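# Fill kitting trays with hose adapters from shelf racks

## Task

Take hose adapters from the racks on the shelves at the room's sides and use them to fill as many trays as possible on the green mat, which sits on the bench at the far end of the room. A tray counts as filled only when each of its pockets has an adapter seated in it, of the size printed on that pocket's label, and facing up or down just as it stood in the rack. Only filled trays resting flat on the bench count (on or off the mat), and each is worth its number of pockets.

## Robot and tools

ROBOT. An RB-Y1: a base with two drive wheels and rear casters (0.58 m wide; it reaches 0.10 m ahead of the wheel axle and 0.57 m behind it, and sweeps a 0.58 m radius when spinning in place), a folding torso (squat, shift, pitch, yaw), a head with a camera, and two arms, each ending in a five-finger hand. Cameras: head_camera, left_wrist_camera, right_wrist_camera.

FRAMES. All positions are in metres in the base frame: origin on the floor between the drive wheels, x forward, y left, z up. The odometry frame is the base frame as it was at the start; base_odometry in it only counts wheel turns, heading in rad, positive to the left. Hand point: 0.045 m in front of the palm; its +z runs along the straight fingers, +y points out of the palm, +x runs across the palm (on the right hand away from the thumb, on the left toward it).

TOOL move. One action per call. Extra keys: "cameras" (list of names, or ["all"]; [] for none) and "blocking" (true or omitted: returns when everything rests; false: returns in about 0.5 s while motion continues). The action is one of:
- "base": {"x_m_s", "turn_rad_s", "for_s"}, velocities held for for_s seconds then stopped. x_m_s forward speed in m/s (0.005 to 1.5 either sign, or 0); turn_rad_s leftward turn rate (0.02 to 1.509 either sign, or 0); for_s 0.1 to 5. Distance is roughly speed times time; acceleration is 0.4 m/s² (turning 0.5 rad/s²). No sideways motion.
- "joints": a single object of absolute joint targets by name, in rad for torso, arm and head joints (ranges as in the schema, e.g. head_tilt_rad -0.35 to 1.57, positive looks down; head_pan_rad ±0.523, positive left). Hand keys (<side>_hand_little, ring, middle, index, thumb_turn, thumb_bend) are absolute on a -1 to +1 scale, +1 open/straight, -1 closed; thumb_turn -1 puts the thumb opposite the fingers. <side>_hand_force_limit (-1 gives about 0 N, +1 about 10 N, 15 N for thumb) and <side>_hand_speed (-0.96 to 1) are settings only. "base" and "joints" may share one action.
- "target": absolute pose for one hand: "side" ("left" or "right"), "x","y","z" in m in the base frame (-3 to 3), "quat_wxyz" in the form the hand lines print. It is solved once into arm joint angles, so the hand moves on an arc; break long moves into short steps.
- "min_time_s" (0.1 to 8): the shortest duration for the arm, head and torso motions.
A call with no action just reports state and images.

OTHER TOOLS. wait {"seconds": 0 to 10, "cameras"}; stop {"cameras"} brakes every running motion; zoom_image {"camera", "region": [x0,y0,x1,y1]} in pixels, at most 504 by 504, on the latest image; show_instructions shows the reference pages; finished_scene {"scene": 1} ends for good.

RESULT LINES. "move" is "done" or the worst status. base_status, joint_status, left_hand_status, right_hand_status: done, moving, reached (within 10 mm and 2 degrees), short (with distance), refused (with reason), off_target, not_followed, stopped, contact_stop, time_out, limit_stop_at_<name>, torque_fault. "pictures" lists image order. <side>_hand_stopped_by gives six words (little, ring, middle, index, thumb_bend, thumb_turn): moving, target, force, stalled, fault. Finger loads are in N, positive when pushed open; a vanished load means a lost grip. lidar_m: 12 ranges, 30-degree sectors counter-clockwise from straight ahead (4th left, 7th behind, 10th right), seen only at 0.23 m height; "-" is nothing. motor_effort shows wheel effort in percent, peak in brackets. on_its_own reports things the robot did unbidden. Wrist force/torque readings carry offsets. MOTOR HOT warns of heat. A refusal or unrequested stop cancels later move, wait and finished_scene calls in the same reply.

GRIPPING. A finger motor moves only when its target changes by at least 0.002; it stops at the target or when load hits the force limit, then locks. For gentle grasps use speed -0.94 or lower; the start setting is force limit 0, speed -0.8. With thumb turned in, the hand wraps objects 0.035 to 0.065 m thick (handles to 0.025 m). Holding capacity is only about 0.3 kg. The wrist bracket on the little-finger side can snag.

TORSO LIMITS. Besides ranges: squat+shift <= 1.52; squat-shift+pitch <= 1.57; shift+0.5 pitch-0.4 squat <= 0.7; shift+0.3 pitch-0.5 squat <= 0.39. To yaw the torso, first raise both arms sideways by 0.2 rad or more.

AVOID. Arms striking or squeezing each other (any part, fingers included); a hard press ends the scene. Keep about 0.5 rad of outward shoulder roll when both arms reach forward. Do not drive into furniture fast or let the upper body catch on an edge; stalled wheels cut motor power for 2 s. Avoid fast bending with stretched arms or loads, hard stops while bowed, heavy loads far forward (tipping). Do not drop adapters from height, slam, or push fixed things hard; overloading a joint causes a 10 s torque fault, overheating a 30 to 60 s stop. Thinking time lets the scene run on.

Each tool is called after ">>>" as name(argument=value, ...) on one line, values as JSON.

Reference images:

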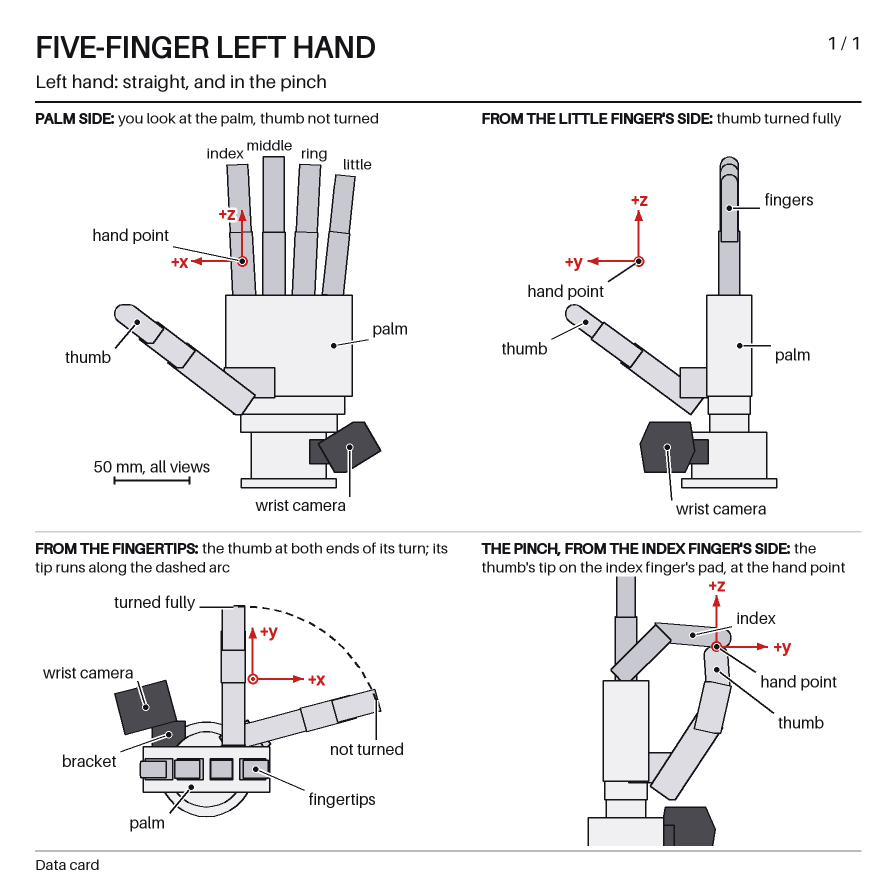

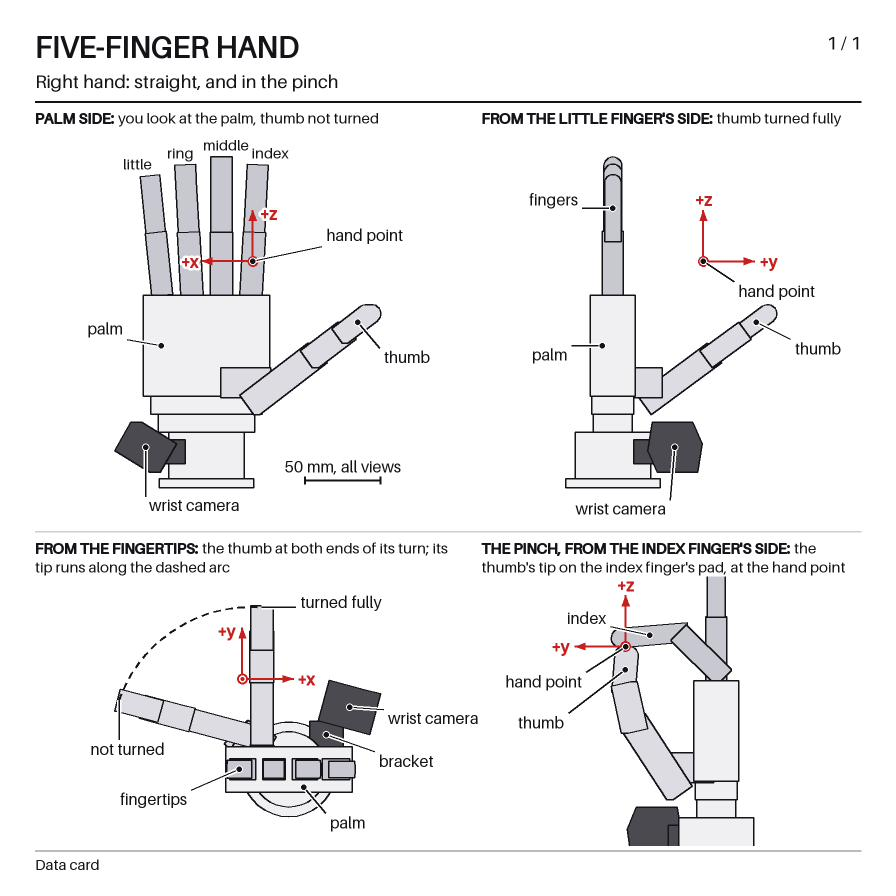

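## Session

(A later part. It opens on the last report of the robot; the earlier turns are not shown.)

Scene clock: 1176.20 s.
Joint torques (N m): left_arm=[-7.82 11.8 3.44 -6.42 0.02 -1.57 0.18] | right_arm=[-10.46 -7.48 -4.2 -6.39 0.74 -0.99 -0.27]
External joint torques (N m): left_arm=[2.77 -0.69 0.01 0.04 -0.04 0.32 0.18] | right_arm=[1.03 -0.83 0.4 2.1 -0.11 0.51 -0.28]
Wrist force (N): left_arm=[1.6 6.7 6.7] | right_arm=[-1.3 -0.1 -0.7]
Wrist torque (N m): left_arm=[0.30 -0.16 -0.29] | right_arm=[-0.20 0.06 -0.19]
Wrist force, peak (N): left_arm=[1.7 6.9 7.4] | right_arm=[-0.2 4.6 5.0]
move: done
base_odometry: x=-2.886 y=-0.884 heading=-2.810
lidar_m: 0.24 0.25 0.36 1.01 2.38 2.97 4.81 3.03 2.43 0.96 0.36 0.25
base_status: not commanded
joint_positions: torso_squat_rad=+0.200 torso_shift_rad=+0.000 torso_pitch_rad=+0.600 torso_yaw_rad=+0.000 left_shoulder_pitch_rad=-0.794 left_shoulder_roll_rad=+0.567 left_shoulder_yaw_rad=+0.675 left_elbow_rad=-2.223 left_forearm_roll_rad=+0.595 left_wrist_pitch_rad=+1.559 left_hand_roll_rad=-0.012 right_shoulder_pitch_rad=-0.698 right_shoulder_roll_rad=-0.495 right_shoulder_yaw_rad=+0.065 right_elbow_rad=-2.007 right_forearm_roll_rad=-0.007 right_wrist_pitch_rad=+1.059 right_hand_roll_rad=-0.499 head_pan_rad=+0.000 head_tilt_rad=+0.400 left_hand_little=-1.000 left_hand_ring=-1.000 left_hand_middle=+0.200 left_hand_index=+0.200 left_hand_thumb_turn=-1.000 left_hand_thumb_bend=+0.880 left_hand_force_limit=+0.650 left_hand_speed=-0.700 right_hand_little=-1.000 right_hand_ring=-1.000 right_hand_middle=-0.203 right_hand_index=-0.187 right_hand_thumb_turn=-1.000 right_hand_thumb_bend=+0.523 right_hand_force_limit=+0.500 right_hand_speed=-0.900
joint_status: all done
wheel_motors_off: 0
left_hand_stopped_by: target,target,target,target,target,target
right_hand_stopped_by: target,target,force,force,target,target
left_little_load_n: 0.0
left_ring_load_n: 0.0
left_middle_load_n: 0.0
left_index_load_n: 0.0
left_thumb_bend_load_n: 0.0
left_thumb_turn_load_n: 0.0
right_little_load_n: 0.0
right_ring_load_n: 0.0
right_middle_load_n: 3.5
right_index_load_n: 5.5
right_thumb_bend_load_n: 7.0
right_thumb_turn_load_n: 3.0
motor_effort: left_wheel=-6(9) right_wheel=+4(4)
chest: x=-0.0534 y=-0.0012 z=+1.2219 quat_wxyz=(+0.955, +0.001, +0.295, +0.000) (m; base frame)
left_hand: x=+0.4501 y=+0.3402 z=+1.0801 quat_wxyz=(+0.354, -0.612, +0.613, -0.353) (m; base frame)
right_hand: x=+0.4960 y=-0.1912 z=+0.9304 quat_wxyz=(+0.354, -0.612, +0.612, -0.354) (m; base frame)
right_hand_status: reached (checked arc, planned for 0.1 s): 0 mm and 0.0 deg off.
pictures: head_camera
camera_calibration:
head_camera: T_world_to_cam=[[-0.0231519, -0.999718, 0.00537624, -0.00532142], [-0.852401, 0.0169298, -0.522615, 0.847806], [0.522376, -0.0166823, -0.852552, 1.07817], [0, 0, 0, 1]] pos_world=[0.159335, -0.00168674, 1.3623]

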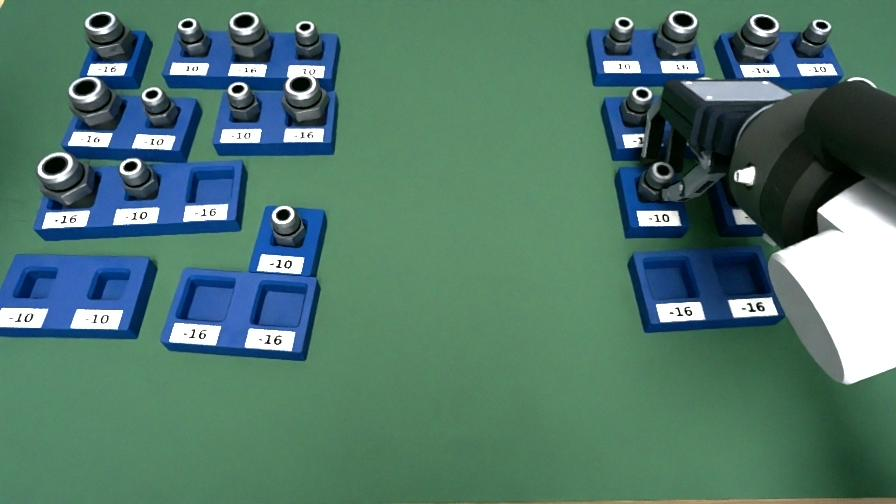

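>>> move(joints={"right_hand_speed":-0.7,"right_hand_index":0.2,"right_hand_middle":0.2,"right_hand_thumb_bend":0.88})

>>> move(target={"side":"right","x":0.4880,"y":-0.1913,"z":1.01,"quat_wxyz":[0.3536,-0.6124,0.6124,-0.3536]})

>>> move(joints={"right_shoulder_pitch_rad":-0.68,"right_shoulder_roll_rad":-0.782,"right_shoulder_yaw_rad":-0.438,"right_elbow_rad":-2.309,"right_forearm_roll_rad":-0.58,"right_wrist_pitch_rad":1.446,"right_hand_roll_rad":-0.348,"right_hand_speed":0,"left_hand_speed":0,"right_hand_index":0.1,"right_hand_middle":0.1,"right_hand_thumb_bend":0.76,"left_hand_index":-0.05,"left_hand_middle":-0.02,"left_hand_thumb_bend":0.6}, cameras=["head_camera"])

>>> move(base={"x_m_s":-0.2,"for_s":0.83}, joints={"left_shoulder_pitch_rad":-0.066,"left_shoulder_roll_rad":0.351,"left_shoulder_yaw_rad":0.025,"left_elbow_rad":-2.511,"left_forearm_roll_rad":0.102,"left_wrist_pitch_rad":1.218,"left_hand_roll_rad":0.302,"right_shoulder_pitch_rad":-0.073,"right_shoulder_roll_rad":-0.509,"right_shoulder_yaw_rad":0.052,"right_elbow_rad":-2.513,"right_forearm_roll_rad":-0.069,"right_wrist_pitch_rad":1.21,"right_hand_roll_rad":-0.483,"torso_pitch_rad":0.3,"torso_squat_rad":0.4,"head_tilt_rad":0.7}, min_time_s=1.5)

>>> move(base={"turn_rad_s":0.45,"for_s":1.012})

>>> move(base={"x_m_s":-0.9,"for_s":3.267})

>>> move(base={"turn_rad_s":-0.8922,"for_s":2.267})

>>> move(base={"x_m_s":0.35,"for_s":1.31}, cameras=["head_camera"])

Scene clock: 1178.13 s.
Joint torques (N m): left_arm=[-8.1 12.11 4 -6.61 0.11 -1.71 0.06] | right_arm=[-11.1 -7.07 -3.95 -7.56 0.71 -1.19 -0.24]
External joint torques (N m): left_arm=[2.49 -0.38 0.58 -0.15 0.06 0.17 0.07] | right_arm=[0.39 -0.42 0.65 0.92 -0.14 0.31 -0.24]
Wrist force (N): left_arm=[1.6 7.0 6.9] | right_arm=[-0.6 3.7 4.4]
Wrist torque (N m): left_arm=[0.35 -0.15 -0.29] | right_arm=[-0.04 -0.02 -0.15]
Wrist force, peak (N): left_arm=[1.7 7.0 7.1] | right_arm=[-0.4 3.7 4.8]
move: done
base_odometry: x=-2.886 y=-0.884 heading=-2.810
lidar_m: 0.24 0.26 0.36 1.02 2.37 2.97 4.81 3.03 2.44 0.97 0.36 0.26
base_status: not commanded
joint_positions: torso_squat_rad=+0.200 torso_shift_rad=+0.000 torso_pitch_rad=+0.600 torso_yaw_rad=+0.000 left_shoulder_pitch_rad=-0.794 left_shoulder_roll_rad=+0.567 left_shoulder_yaw_rad=+0.675 left_elbow_rad=-2.223 left_forearm_roll_rad=+0.595 left_wrist_pitch_rad=+1.559 left_hand_roll_rad=-0.012 right_shoulder_pitch_rad=-0.698 right_shoulder_roll_rad=-0.495 right_shoulder_yaw_rad=+0.065 right_elbow_rad=-2.007 right_forearm_roll_rad=-0.007 right_wrist_pitch_rad=+1.059 right_hand_roll_rad=-0.499 head_pan_rad=+0.000 head_tilt_rad=+0.400 left_hand_little=-1.000 left_hand_ring=-1.000 left_hand_middle=+0.200 left_hand_index=+0.200 left_hand_thumb_turn=-1.000 left_hand_thumb_bend=+0.880 left_hand_force_limit=+0.650 left_hand_speed=-0.700 right_hand_little=-1.000 right_hand_ring=-1.000 right_hand_middle=+0.200 right_hand_index=+0.200 right_hand_thumb_turn=-1.000 right_hand_thumb_bend=+0.880 right_hand_force_limit=+0.500 right_hand_speed=-0.700
joint_status: all done
wheel_motors_off: 0
left_hand_stopped_by: target,target,target,target,target,target
right_hand_stopped_by: target,target,target,target,target,target
left_little_load_n: 0.0
left_ring_load_n: 0.0
left_middle_load_n: 0.0
left_index_load_n: 0.5
left_thumb_bend_load_n: 0.0
left_thumb_turn_load_n: 0.0
right_little_load_n: 0.0
right_ring_load_n: 0.0
right_middle_load_n: 0.0
right_index_load_n: 0.0
right_thumb_bend_load_n: 0.0
right_thumb_turn_load_n: 0.0
motor_effort: left_wheel=-7(9) right_wheel=+5(5)
chest: x=-0.0533 y=-0.0012 z=+1.2219 quat_wxyz=(+0.955, +0.001, +0.295, +0.000) (m; base frame)
left_hand: x=+0.4501 y=+0.3402 z=+1.0801 quat_wxyz=(+0.354, -0.612, +0.613, -0.353) (m; base frame)
right_hand: x=+0.4959 y=-0.1913 z=+0.9302 quat_wxyz=(+0.354, -0.612, +0.612, -0.354) (m; base frame)
pictures: none

Scene clock: 1178.97 s.
Joint torques (N m): left_arm=[-8.41 11.79 4.32 -6.46 -0.21 -1.73 0.23] | right_arm=[-12.19 -8.83 -5.09 -6.53 0.84 -1.58 0.01]
External joint torques (N m): left_arm=[2.18 -0.71 0.9 0 -0.27 0.15 0.23] | right_arm=[0.07 -1.41 -0.29 0.62 -0.04 -0.05 0.01]
Wrist force (N): left_arm=[1.6 6.8 7.0] | right_arm=[-1.1 3.8 4.0]
Wrist torque (N m): left_arm=[0.30 -0.15 -0.30] | right_arm=[-0.05 0.08 0.00]
Wrist force, peak (N): left_arm=[1.4 7.2 7.2] | right_arm=[-0.8 4.5 4.1]
move: done
base_odometry: x=-2.886 y=-0.884 heading=-2.810
lidar_m: 0.23 0.25 0.35 1.02 2.37 2.98 4.81 3.03 2.44 0.96 0.36 0.26
base_status: not commanded
joint_positions: torso_squat_rad=+0.200 torso_shift_rad=+0.000 torso_pitch_rad=+0.600 torso_yaw_rad=+0.000 left_shoulder_pitch_rad=-0.794 left_shoulder_roll_rad=+0.567 left_shoulder_yaw_rad=+0.675 left_elbow_rad=-2.223 left_forearm_roll_rad=+0.595 left_wrist_pitch_rad=+1.559 left_hand_roll_rad=-0.012 right_shoulder_pitch_rad=-0.813 right_shoulder_roll_rad=-0.557 right_shoulder_yaw_rad=+0.001 right_elbow_rad=-2.189 right_forearm_roll_rad=-0.116 right_wrist_pitch_rad=+1.353 right_hand_roll_rad=-0.476 head_pan_rad=+0.000 head_tilt_rad=+0.400 left_hand_little=-1.000 left_hand_ring=-1.000 left_hand_middle=+0.200 left_hand_index=+0.200 left_hand_thumb_turn=-1.000 left_hand_thumb_bend=+0.880 left_hand_force_limit=+0.650 left_hand_speed=-0.700 right_hand_little=-1.000 right_hand_ring=-1.000 right_hand_middle=+0.200 right_hand_index=+0.200 right_hand_thumb_turn=-1.000 right_hand_thumb_bend=+0.880 right_hand_force_limit=+0.500 right_hand_speed=-0.700
joint_status: all done
wheel_motors_off: 0
left_hand_stopped_by: target,target,target,target,target,target
right_hand_stopped_by: target,target,target,target,target,target
left_little_load_n: 0.0
left_ring_load_n: 0.0
left_middle_load_n: 0.0
left_index_load_n: 0.0
left_thumb_bend_load_n: 0.0
left_thumb_turn_load_n: 0.0
right_little_load_n: 0.5
right_ring_load_n: 0.0
right_middle_load_n: 0.0
right_index_load_n: 0.0
right_thumb_bend_load_n: 0.0
right_thumb_turn_load_n: 0.0
motor_effort: left_wheel=-6(9) right_wheel=+4(5)
chest: x=-0.0533 y=-0.0012 z=+1.2219 quat_wxyz=(+0.955, +0.001, +0.295, +0.000) (m; base frame)
left_hand: x=+0.4501 y=+0.3402 z=+1.0801 quat_wxyz=(+0.354, -0.612, +0.613, -0.353) (m; base frame)
right_hand: x=+0.4880 y=-0.1912 z=+1.0100 quat_wxyz=(+0.354, -0.612, +0.612, -0.354) (m; base frame)
right_hand_status: reached (checked arc, planned for 0.5 s): 0 mm and 0.0 deg off.
pictures: none

Scene clock: 1180.20 s.
Joint torques (N m): left_arm=[-8.22 12 4.22 -6.71 0.07 -1.45 -0.02] | right_arm=[-9.31 -13.4 -4.94 -4.86 0.82 -1.46 -0.17]
External joint torques (N m): left_arm=[2.37 -0.5 0.79 -0.26 0.01 0.43 -0.01] | right_arm=[-0.14 -1.3 0.86 0.16 0.13 0.15 -0.17]
Wrist force (N): left_arm=[1.5 6.6 7.2] | right_arm=[-0.8 2.6 3.9]
Wrist torque (N m): left_arm=[0.27 -0.13 -0.27] | right_arm=[-0.21 0.03 -0.02]
Wrist force, peak (N): left_arm=[1.5 6.8 7.4] | right_arm=[-1.5 4.0 4.1]
move: done
base_odometry: x=-2.886 y=-0.884 heading=-2.810
lidar_m: 0.24 0.26 0.35 1.02 2.38 2.98 4.81 3.03 2.44 0.96 0.34 0.26
base_status: not commanded
joint_positions: torso_squat_rad=+0.200 torso_shift_rad=+0.000 torso_pitch_rad=+0.600 torso_yaw_rad=+0.000 left_shoulder_pitch_rad=-0.794 left_shoulder_roll_rad=+0.567 left_shoulder_yaw_rad=+0.675 left_elbow_rad=-2.223 left_forearm_roll_rad=+0.595 left_wrist_pitch_rad=+1.559 left_hand_roll_rad=-0.012 right_shoulder_pitch_rad=-0.680 right_shoulder_roll_rad=-0.782 right_shoulder_yaw_rad=-0.438 right_elbow_rad=-2.309 right_forearm_roll_rad=-0.580 right_wrist_pitch_rad=+1.446 right_hand_roll_rad=-0.348 head_pan_rad=+0.000 head_tilt_rad=+0.400 left_hand_little=-1.000 left_hand_ring=-1.000 left_hand_middle=-0.020 left_hand_index=-0.050 left_hand_thumb_turn=-1.000 left_hand_thumb_bend=+0.600 left_hand_force_limit=+0.650 left_hand_speed=+0.000 right_hand_little=-1.000 right_hand_ring=-1.000 right_hand_middle=+0.100 right_hand_index=+0.100 right_hand_thumb_turn=-1.000 right_hand_thumb_bend=+0.760 right_hand_force_limit=+0.500 right_hand_speed=+0.000
joint_status: all done
wheel_motors_off: 0
left_hand_stopped_by: target,target,target,target,target,target
right_hand_stopped_by: target,target,target,target,target,target
left_little_load_n: 0.0
left_ring_load_n: 0.0
left_middle_load_n: 0.0
left_index_load_n: 0.0
left_thumb_bend_load_n: 0.0
left_thumb_turn_load_n: 0.0
right_little_load_n: 0.0
right_ring_load_n: 0.0
right_middle_load_n: 0.0
right_index_load_n: 0.0
right_thumb_bend_load_n: 0.0
right_thumb_turn_load_n: 0.0
motor_effort: left_wheel=-8(9) right_wheel=+4(4)
chest: x=-0.0533 y=-0.0012 z=+1.2219 quat_wxyz=(+0.955, +0.001, +0.296, +0.000) (m; base frame)
left_hand: x=+0.4501 y=+0.3402 z=+1.0801 quat_wxyz=(+0.354, -0.612, +0.613, -0.353) (m; base frame)
right_hand: x=+0.4500 y=-0.2999 z=+1.0796 quat_wxyz=(+0.353, -0.612, +0.613, -0.353) (m; base frame)
pictures: head_camera
camera_calibration:
head_camera: T_world_to_cam=[[-0.0232389, -0.999716, 0.00532571, -0.00523682], [-0.85247, 0.0170326, -0.522499, 0.847744], [0.52226, -0.0166823, -0.852623, 1.07824], [0, 0, 0, 1]] pos_world=[0.159435, -0.00168716, 1.3623]

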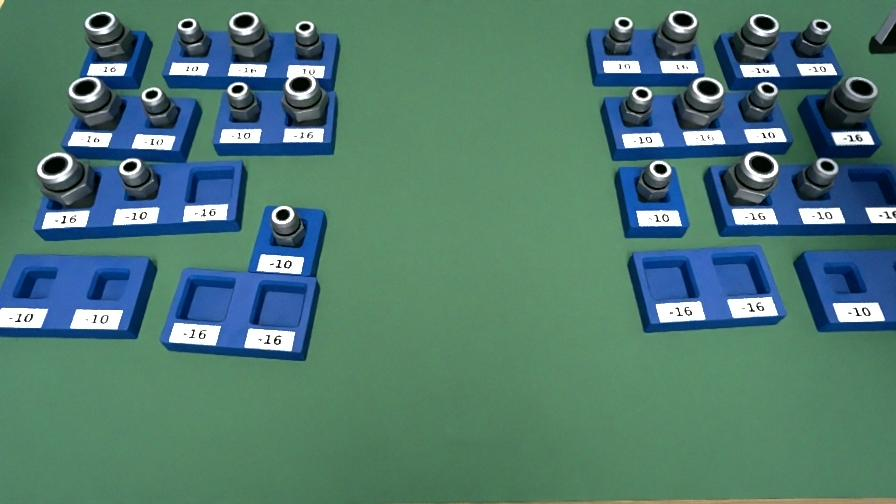

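Scene clock: 1182.07 s.
Joint torques (N m): left_arm=[-4.63 4.6 3.01 -9.52 -0.42 -1.5 0.21] | right_arm=[-5.67 -6.3 -3.67 -7.53 0.87 -1.63 -0.38]
External joint torques (N m): left_arm=[1.44 0.28 -0.33 -0.55 0.04 0.3 0.21] | right_arm=[-0.19 -0.61 0.56 0.32 -0.01 -0.11 -0.38]
Wrist force (N): left_arm=[1.8 6.5 6.8] | right_arm=[-0.7 3.2 3.9]
Wrist torque (N m): left_arm=[0.28 -0.20 -0.28] | right_arm=[-0.15 -0.02 -0.18]
Wrist force, peak (N): left_arm=[1.9 7.0 7.4] | right_arm=[-2.0 3.3 4.4]
move: done
base_odometry: x=-2.728 y=-0.829 heading=-2.810
lidar_m: 0.40 0.42 0.59 2.28 2.38 2.85 4.65 2.90 2.44 1.58 0.59 0.43
base_status: done (sent for 0.83 of 0.83 s)
joint_positions: torso_squat_rad=+0.400 torso_shift_rad=+0.000 torso_pitch_rad=+0.300 torso_yaw_rad=+0.000 left_shoulder_pitch_rad=-0.066 left_shoulder_roll_rad=+0.351 left_shoulder_yaw_rad=+0.025 left_elbow_rad=-2.511 left_forearm_roll_rad=+0.102 left_wrist_pitch_rad=+1.218 left_hand_roll_rad=+0.302 right_shoulder_pitch_rad=-0.073 right_shoulder_roll_rad=-0.509 right_shoulder_yaw_rad=+0.052 right_elbow_rad=-2.513 right_forearm_roll_rad=-0.069 right_wrist_pitch_rad=+1.210 right_hand_roll_rad=-0.483 head_pan_rad=+0.000 head_tilt_rad=+0.700 left_hand_little=-1.000 left_hand_ring=-1.000 left_hand_middle=-0.020 left_hand_index=-0.050 left_hand_thumb_turn=-1.000 left_hand_thumb_bend=+0.600 left_hand_force_limit=+0.650 left_hand_speed=+0.000 right_hand_little=-1.000 right_hand_ring=-1.000 right_hand_middle=+0.100 right_hand_index=+0.100 right_hand_thumb_turn=-1.000 right_hand_thumb_bend=+0.760 right_hand_force_limit=+0.500 right_hand_speed=+0.000
joint_status: all done
wheel_motors_off: 0
left_hand_stopped_by: target,target,target,target,target,target
right_hand_stopped_by: target,target,target,target,target,target
left_little_load_n: 0.0
left_ring_load_n: 0.0
left_middle_load_n: 0.0
left_index_load_n: 0.0
left_thumb_bend_load_n: 0.0
left_thumb_turn_load_n: 0.0
right_little_load_n: 0.0
right_ring_load_n: 0.0
right_middle_load_n: 0.0
right_index_load_n: 0.0
right_thumb_bend_load_n: 0.0
right_thumb_turn_load_n: 0.0
motor_effort: left_wheel=-2(34) right_wheel=-5(18)
chest: x=-0.1366 y=-0.0012 z=+1.2208 quat_wxyz=(+0.989, +0.001, +0.149, +0.000) (m; base frame)
left_hand: x=+0.2802 y=+0.2198 z=+0.9808 quat_wxyz=(+0.356, -0.613, +0.611, -0.353) (m; base frame)
right_hand: x=+0.2800 y=-0.2192 z=+0.9801 quat_wxyz=(+0.353, -0.611, +0.612, -0.355) (m; base frame)
pictures: none

Scene clock: 1184.27 s.
Joint torques (N m): left_arm=[-4.07 4.18 2.4 -9.33 -0.71 -1.35 0.2] | right_arm=[-5.69 -6.35 -4.15 -7.39 0.77 -1.51 -0.38]
External joint torques (N m): left_arm=[1.99 -0.15 -0.93 -0.36 -0.25 0.45 0.21] | right_arm=[-0.21 -0.66 0.08 0.45 -0.1 0.01 -0.39]
Wrist force (N): left_arm=[2.0 6.6 6.7] | right_arm=[-1.0 3.4 2.9]
Wrist torque (N m): left_arm=[0.30 -0.22 -0.26] | right_arm=[-0.03 0.10 -0.21]
Wrist force, peak (N): left_arm=[1.7 7.0 6.9] | right_arm=[-0.9 4.0 4.8]
move: done
base_odometry: x=-2.728 y=-0.829 heading=-2.360
lidar_m: 0.42 0.55 1.31 2.33 2.86 4.65 3.28 2.49 2.35 0.63 0.43 0.40
base_status: done (sent for 1 of 1 s)
joint_positions: torso_squat_rad=+0.400 torso_shift_rad=+0.000 torso_pitch_rad=+0.300 torso_yaw_rad=+0.000 left_shoulder_pitch_rad=-0.066 left_shoulder_roll_rad=+0.351 left_shoulder_yaw_rad=+0.025 left_elbow_rad=-2.511 left_forearm_roll_rad=+0.102 left_wrist_pitch_rad=+1.218 left_hand_roll_rad=+0.302 right_shoulder_pitch_rad=-0.073 right_shoulder_roll_rad=-0.509 right_shoulder_yaw_rad=+0.052 right_elbow_rad=-2.513 right_forearm_roll_rad=-0.069 right_wrist_pitch_rad=+1.210 right_hand_roll_rad=-0.483 head_pan_rad=+0.000 head_tilt_rad=+0.700 left_hand_little=-1.000 left_hand_ring=-1.000 left_hand_middle=-0.020 left_hand_index=-0.050 left_hand_thumb_turn=-1.000 left_hand_thumb_bend=+0.600 left_hand_force_limit=+0.650 left_hand_speed=+0.000 right_hand_little=-1.000 right_hand_ring=-1.000 right_hand_middle=+0.100 right_hand_index=+0.100 right_hand_thumb_turn=-1.000 right_hand_thumb_bend=+0.760 right_hand_force_limit=+0.500 right_hand_speed=+0.000
joint_status: not commanded
wheel_motors_off: 0
left_hand_stopped_by: target,target,target,target,target,target
right_hand_stopped_by: target,target,target,target,target,target
left_little_load_n: 0.0
left_ring_load_n: 0.0
left_middle_load_n: 0.0
left_index_load_n: 0.0
left_thumb_bend_load_n: 0.0
left_thumb_turn_load_n: 0.0
right_little_load_n: 0.0
right_ring_load_n: 0.0
right_middle_load_n: 0.0
right_index_load_n: 0.0
right_thumb_bend_load_n: 0.0
right_thumb_turn_load_n: 0.0
motor_effort: left_wheel=+4(37) right_wheel=+1(21)
chest: x=-0.1366 y=-0.0012 z=+1.2208 quat_wxyz=(+0.989, +0.001, +0.149, +0.000) (m; base frame)
left_hand: x=+0.2802 y=+0.2198 z=+0.9808 quat_wxyz=(+0.356, -0.613, +0.611, -0.353) (m; base frame)
right_hand: x=+0.2800 y=-0.2192 z=+0.9801 quat_wxyz=(+0.353, -0.611, +0.612, -0.355) (m; base frame)
pictures: none

Scene clock: 1190.33 s.
Joint torques (N m): left_arm=[-4.84 4.2 1.75 -9.21 -0.49 -1.73 0.06] | right_arm=[-6.26 -6.4 -3.8 -7.28 0.89 -1.49 -0.38]
External joint torques (N m): left_arm=[1.22 -0.13 -1.58 -0.24 -0.03 0.07 0.07] | right_arm=[-0.79 -0.72 0.44 0.56 0.01 0.03 -0.38]
Wrist force (N): left_arm=[1.6 6.6 6.7] | right_arm=[-1.1 3.5 3.8]
Wrist torque (N m): left_arm=[0.30 -0.19 -0.28] | right_arm=[-0.07 0.08 -0.20]
Wrist force, peak (N): left_arm=[1.7 6.7 7.4] | right_arm=[-1.2 3.7 4.9]
move: done
base_odometry: x=-0.642 y=+1.242 heading=-2.359
lidar_m: 3.10 3.80 3.19 3.06 2.13 2.02 1.28 0.78 0.83 0.76 1.40 3.04
base_status: done (sent for 3.27 of 3.27 s)
joint_positions: torso_squat_rad=+0.400 torso_shift_rad=+0.000 torso_pitch_rad=+0.300 torso_yaw_rad=+0.000 left_shoulder_pitch_rad=-0.066 left_shoulder_roll_rad=+0.351 left_shoulder_yaw_rad=+0.025 left_elbow_rad=-2.511 left_forearm_roll_rad=+0.102 left_wrist_pitch_rad=+1.218 left_hand_roll_rad=+0.302 right_shoulder_pitch_rad=-0.073 right_shoulder_roll_rad=-0.509 right_shoulder_yaw_rad=+0.052 right_elbow_rad=-2.513 right_forearm_roll_rad=-0.069 right_wrist_pitch_rad=+1.210 right_hand_roll_rad=-0.483 head_pan_rad=+0.000 head_tilt_rad=+0.700 left_hand_little=-1.000 left_hand_ring=-1.000 left_hand_middle=-0.020 left_hand_index=-0.050 left_hand_thumb_turn=-1.000 left_hand_thumb_bend=+0.600 left_hand_force_limit=+0.650 left_hand_speed=+0.000 right_hand_little=-1.000 right_hand_ring=-1.000 right_hand_middle=+0.100 right_hand_index=+0.100 right_hand_thumb_turn=-1.000 right_hand_thumb_bend=+0.760 right_hand_force_limit=+0.500 right_hand_speed=+0.000
joint_status: not commanded
wheel_motors_off: 0
left_hand_stopped_by: target,target,target,target,target,target
right_hand_stopped_by: target,target,target,target,target,target
left_little_load_n: 0.0
left_ring_load_n: 0.0
left_middle_load_n: 0.0
left_index_load_n: 0.0
left_thumb_bend_load_n: 0.0
left_thumb_turn_load_n: 0.0
right_little_load_n: 0.0
right_ring_load_n: 0.0
right_middle_load_n: 0.0
right_index_load_n: 0.0
right_thumb_bend_load_n: 0.0
right_thumb_turn_load_n: 0.0
motor_effort: left_wheel=+8(40) right_wheel=-5(25)
chest: x=-0.1366 y=-0.0012 z=+1.2209 quat_wxyz=(+0.989, +0.001, +0.149, +0.000) (m; base frame)
left_hand: x=+0.2802 y=+0.2198 z=+0.9808 quat_wxyz=(+0.356, -0.613, +0.611, -0.353) (m; base frame)
right_hand: x=+0.2800 y=-0.2192 z=+0.9801 quat_wxyz=(+0.353, -0.611, +0.612, -0.355) (m; base frame)
pictures: none

Scene clock: 1194.70 s.
Joint torques (N m): left_arm=[-5.04 4.34 2.93 -9.33 -0.6 -1.55 0.07] | right_arm=[-6.11 -6.55 -4.03 -7.29 0.98 -1.65 -0.31]
External joint torques (N m): left_arm=[1.02 0.01 -0.4 -0.36 -0.14 0.25 0.07] | right_arm=[-0.63 -0.87 0.21 0.55 0.11 -0.13 -0.31]
Wrist force (N): left_arm=[1.6 6.8 6.9] | right_arm=[-0.2 3.8 3.6]
Wrist torque (N m): left_arm=[0.31 -0.15 -0.30] | right_arm=[-0.02 -0.10 -0.12]
Wrist force, peak (N): left_arm=[1.6 6.8 7.3] | right_arm=[-0.9 4.0 4.5]
move: done
base_odometry: x=-0.642 y=+1.242 heading=+1.902
lidar_m: 0.83 0.76 1.51 3.04 3.16 3.70 3.20 2.83 2.09 2.02 1.17 0.75
base_status: done (sent for 2.27 of 2.27 s)
joint_positions: torso_squat_rad=+0.400 torso_shift_rad=+0.000 torso_pitch_rad=+0.300 torso_yaw_rad=+0.000 left_shoulder_pitch_rad=-0.066 left_shoulder_roll_rad=+0.351 left_shoulder_yaw_rad=+0.025 left_elbow_rad=-2.511 left_forearm_roll_rad=+0.102 left_wrist_pitch_rad=+1.218 left_hand_roll_rad=+0.302 right_shoulder_pitch_rad=-0.073 right_shoulder_roll_rad=-0.509 right_shoulder_yaw_rad=+0.052 right_elbow_rad=-2.513 right_forearm_roll_rad=-0.069 right_wrist_pitch_rad=+1.210 right_hand_roll_rad=-0.483 head_pan_rad=+0.000 head_tilt_rad=+0.700 left_hand_little=-1.000 left_hand_ring=-1.000 left_hand_middle=-0.020 left_hand_index=-0.050 left_hand_thumb_turn=-1.000 left_hand_thumb_bend=+0.600 left_hand_force_limit=+0.650 left_hand_speed=+0.000 right_hand_little=-1.000 right_hand_ring=-1.000 right_hand_middle=+0.100 right_hand_index=+0.100 right_hand_thumb_turn=-1.000 right_hand_thumb_bend=+0.760 right_hand_force_limit=+0.500 right_hand_speed=+0.000
joint_status: not commanded
wheel_motors_off: 0
left_hand_stopped_by: target,target,target,target,target,target
right_hand_stopped_by: target,target,target,target,target,target
left_little_load_n: 0.0
left_ring_load_n: 0.0
left_middle_load_n: 0.0
left_index_load_n: 0.0
left_thumb_bend_load_n: 0.0
left_thumb_turn_load_n: 0.0
right_little_load_n: 0.0
right_ring_load_n: 0.0
right_middle_load_n: 0.0
right_index_load_n: 0.0
right_thumb_bend_load_n: 0.0
right_thumb_turn_load_n: 0.0
motor_effort: left_wheel=+10(37) right_wheel=+2(20)
chest: x=-0.1366 y=-0.0012 z=+1.2209 quat_wxyz=(+0.989, +0.001, +0.149, +0.000) (m; base frame)
left_hand: x=+0.2802 y=+0.2198 z=+0.9808 quat_wxyz=(+0.356, -0.613, +0.611, -0.353) (m; base frame)
right_hand: x=+0.2800 y=-0.2192 z=+0.9801 quat_wxyz=(+0.353, -0.611, +0.612, -0.355) (m; base frame)
pictures: none

Scene clock: 1197.20 s.
Joint torques (N m): left_arm=[-4.89 3.67 2.74 -9.03 -0.58 -1.63 0.18] | right_arm=[-5.4 -6.22 -3.8 -7.38 0.72 -1.44 -0.26]
External joint torques (N m): left_arm=[1.18 -0.66 -0.59 -0.06 -0.12 0.17 0.19] | right_arm=[0.08 -0.53 0.44 0.46 -0.15 0.08 -0.27]
Wrist force (N): left_arm=[1.6 6.6 6.7] | right_arm=[-0.9 3.3 3.8]
Wrist torque (N m): left_arm=[0.32 -0.17 -0.26] | right_arm=[-0.08 0.06 -0.21]
Wrist force, peak (N): left_arm=[1.7 6.8 7.5] | right_arm=[-1.5 3.9 4.6]
move: done
base_odometry: x=-0.790 y=+1.673 heading=+1.902
lidar_m: 0.38 0.39 0.46 2.46 3.16 4.18 3.64 2.84 2.10 1.39 0.49 0.39
base_status: done (sent for 1.3 of 1.3 s)
joint_positions: torso_squat_rad=+0.400 torso_shift_rad=+0.000 torso_pitch_rad=+0.300 torso_yaw_rad=+0.000 left_shoulder_pitch_rad=-0.066 left_shoulder_roll_rad=+0.351 left_shoulder_yaw_rad=+0.025 left_elbow_rad=-2.511 left_forearm_roll_rad=+0.102 left_wrist_pitch_rad=+1.218 left_hand_roll_rad=+0.302 right_shoulder_pitch_rad=-0.073 right_shoulder_roll_rad=-0.509 right_shoulder_yaw_rad=+0.052 right_elbow_rad=-2.513 right_forearm_roll_rad=-0.069 right_wrist_pitch_rad=+1.210 right_hand_roll_rad=-0.483 head_pan_rad=+0.000 head_tilt_rad=+0.700 left_hand_little=-1.000 left_hand_ring=-1.000 left_hand_middle=-0.020 left_hand_index=-0.050 left_hand_thumb_turn=-1.000 left_hand_thumb_bend=+0.600 left_hand_force_limit=+0.650 left_hand_speed=+0.000 right_hand_little=-1.000 right_hand_ring=-1.000 right_hand_middle=+0.100 right_hand_index=+0.100 right_hand_thumb_turn=-1.000 right_hand_thumb_bend=+0.760 right_hand_force_limit=+0.500 right_hand_speed=+0.000
joint_status: not commanded
wheel_motors_off: 0
left_hand_stopped_by: target,target,target,target,target,target
right_hand_stopped_by: target,target,target,target,target,target
left_little_load_n: 0.0
left_ring_load_n: 0.0
left_middle_load_n: 0.0
left_index_load_n: 0.0
left_thumb_bend_load_n: 0.0
left_thumb_turn_load_n: 0.0
right_little_load_n: 0.0
right_ring_load_n: 0.0
right_middle_load_n: 0.0
right_index_load_n: 0.0
right_thumb_bend_load_n: 0.0
right_thumb_turn_load_n: 0.0
motor_effort: left_wheel=-5(42) right_wheel=+3(24)
chest: x=-0.1365 y=-0.0012 z=+1.2208 quat_wxyz=(+0.989, +0.001, +0.150, +0.000) (m; base frame)
left_hand: x=+0.2803 y=+0.2198 z=+0.9807 quat_wxyz=(+0.356, -0.613, +0.611, -0.353) (m; base frame)
right_hand: x=+0.2801 y=-0.2192 z=+0.9801 quat_wxyz=(+0.353, -0.611, +0.612, -0.355) (m; base frame)
pictures: head_camera
camera_calibration:
head_camera: T_world_to_cam=[[-0.0229624, -0.999722, 0.00526194, -0.00843477], [-0.852521, 0.0168317, -0.522421, 0.749414], [0.522188, -0.016482, -0.852671, 1.1746], [0, 0, 0, 1]] pos_world=[0.0253359, -0.00168658, 1.3931]

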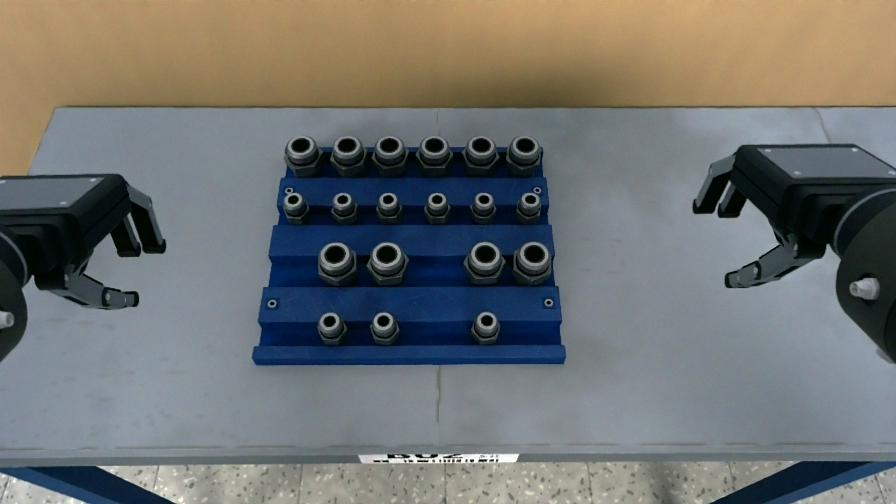

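>>> zoom_image(camera="head_camera", region=[300, 290, 380, 360])

>>> zoom_image(camera="head_camera", region=[490, 220, 570, 290])

Scaled by 6.300 from the camera's 896x504 image, which has a finer 1280x720 frame.

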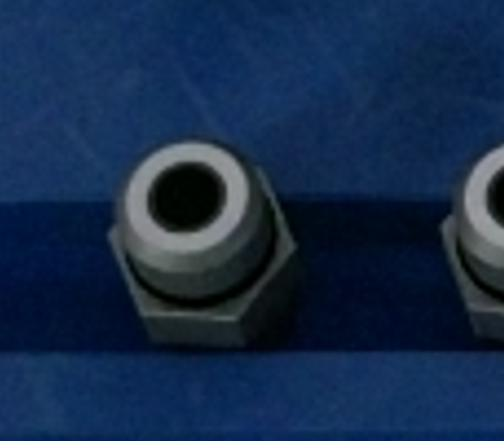

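Scaled by 6.300 from the camera's 896x504 image, which has a finer 1280x720 frame.

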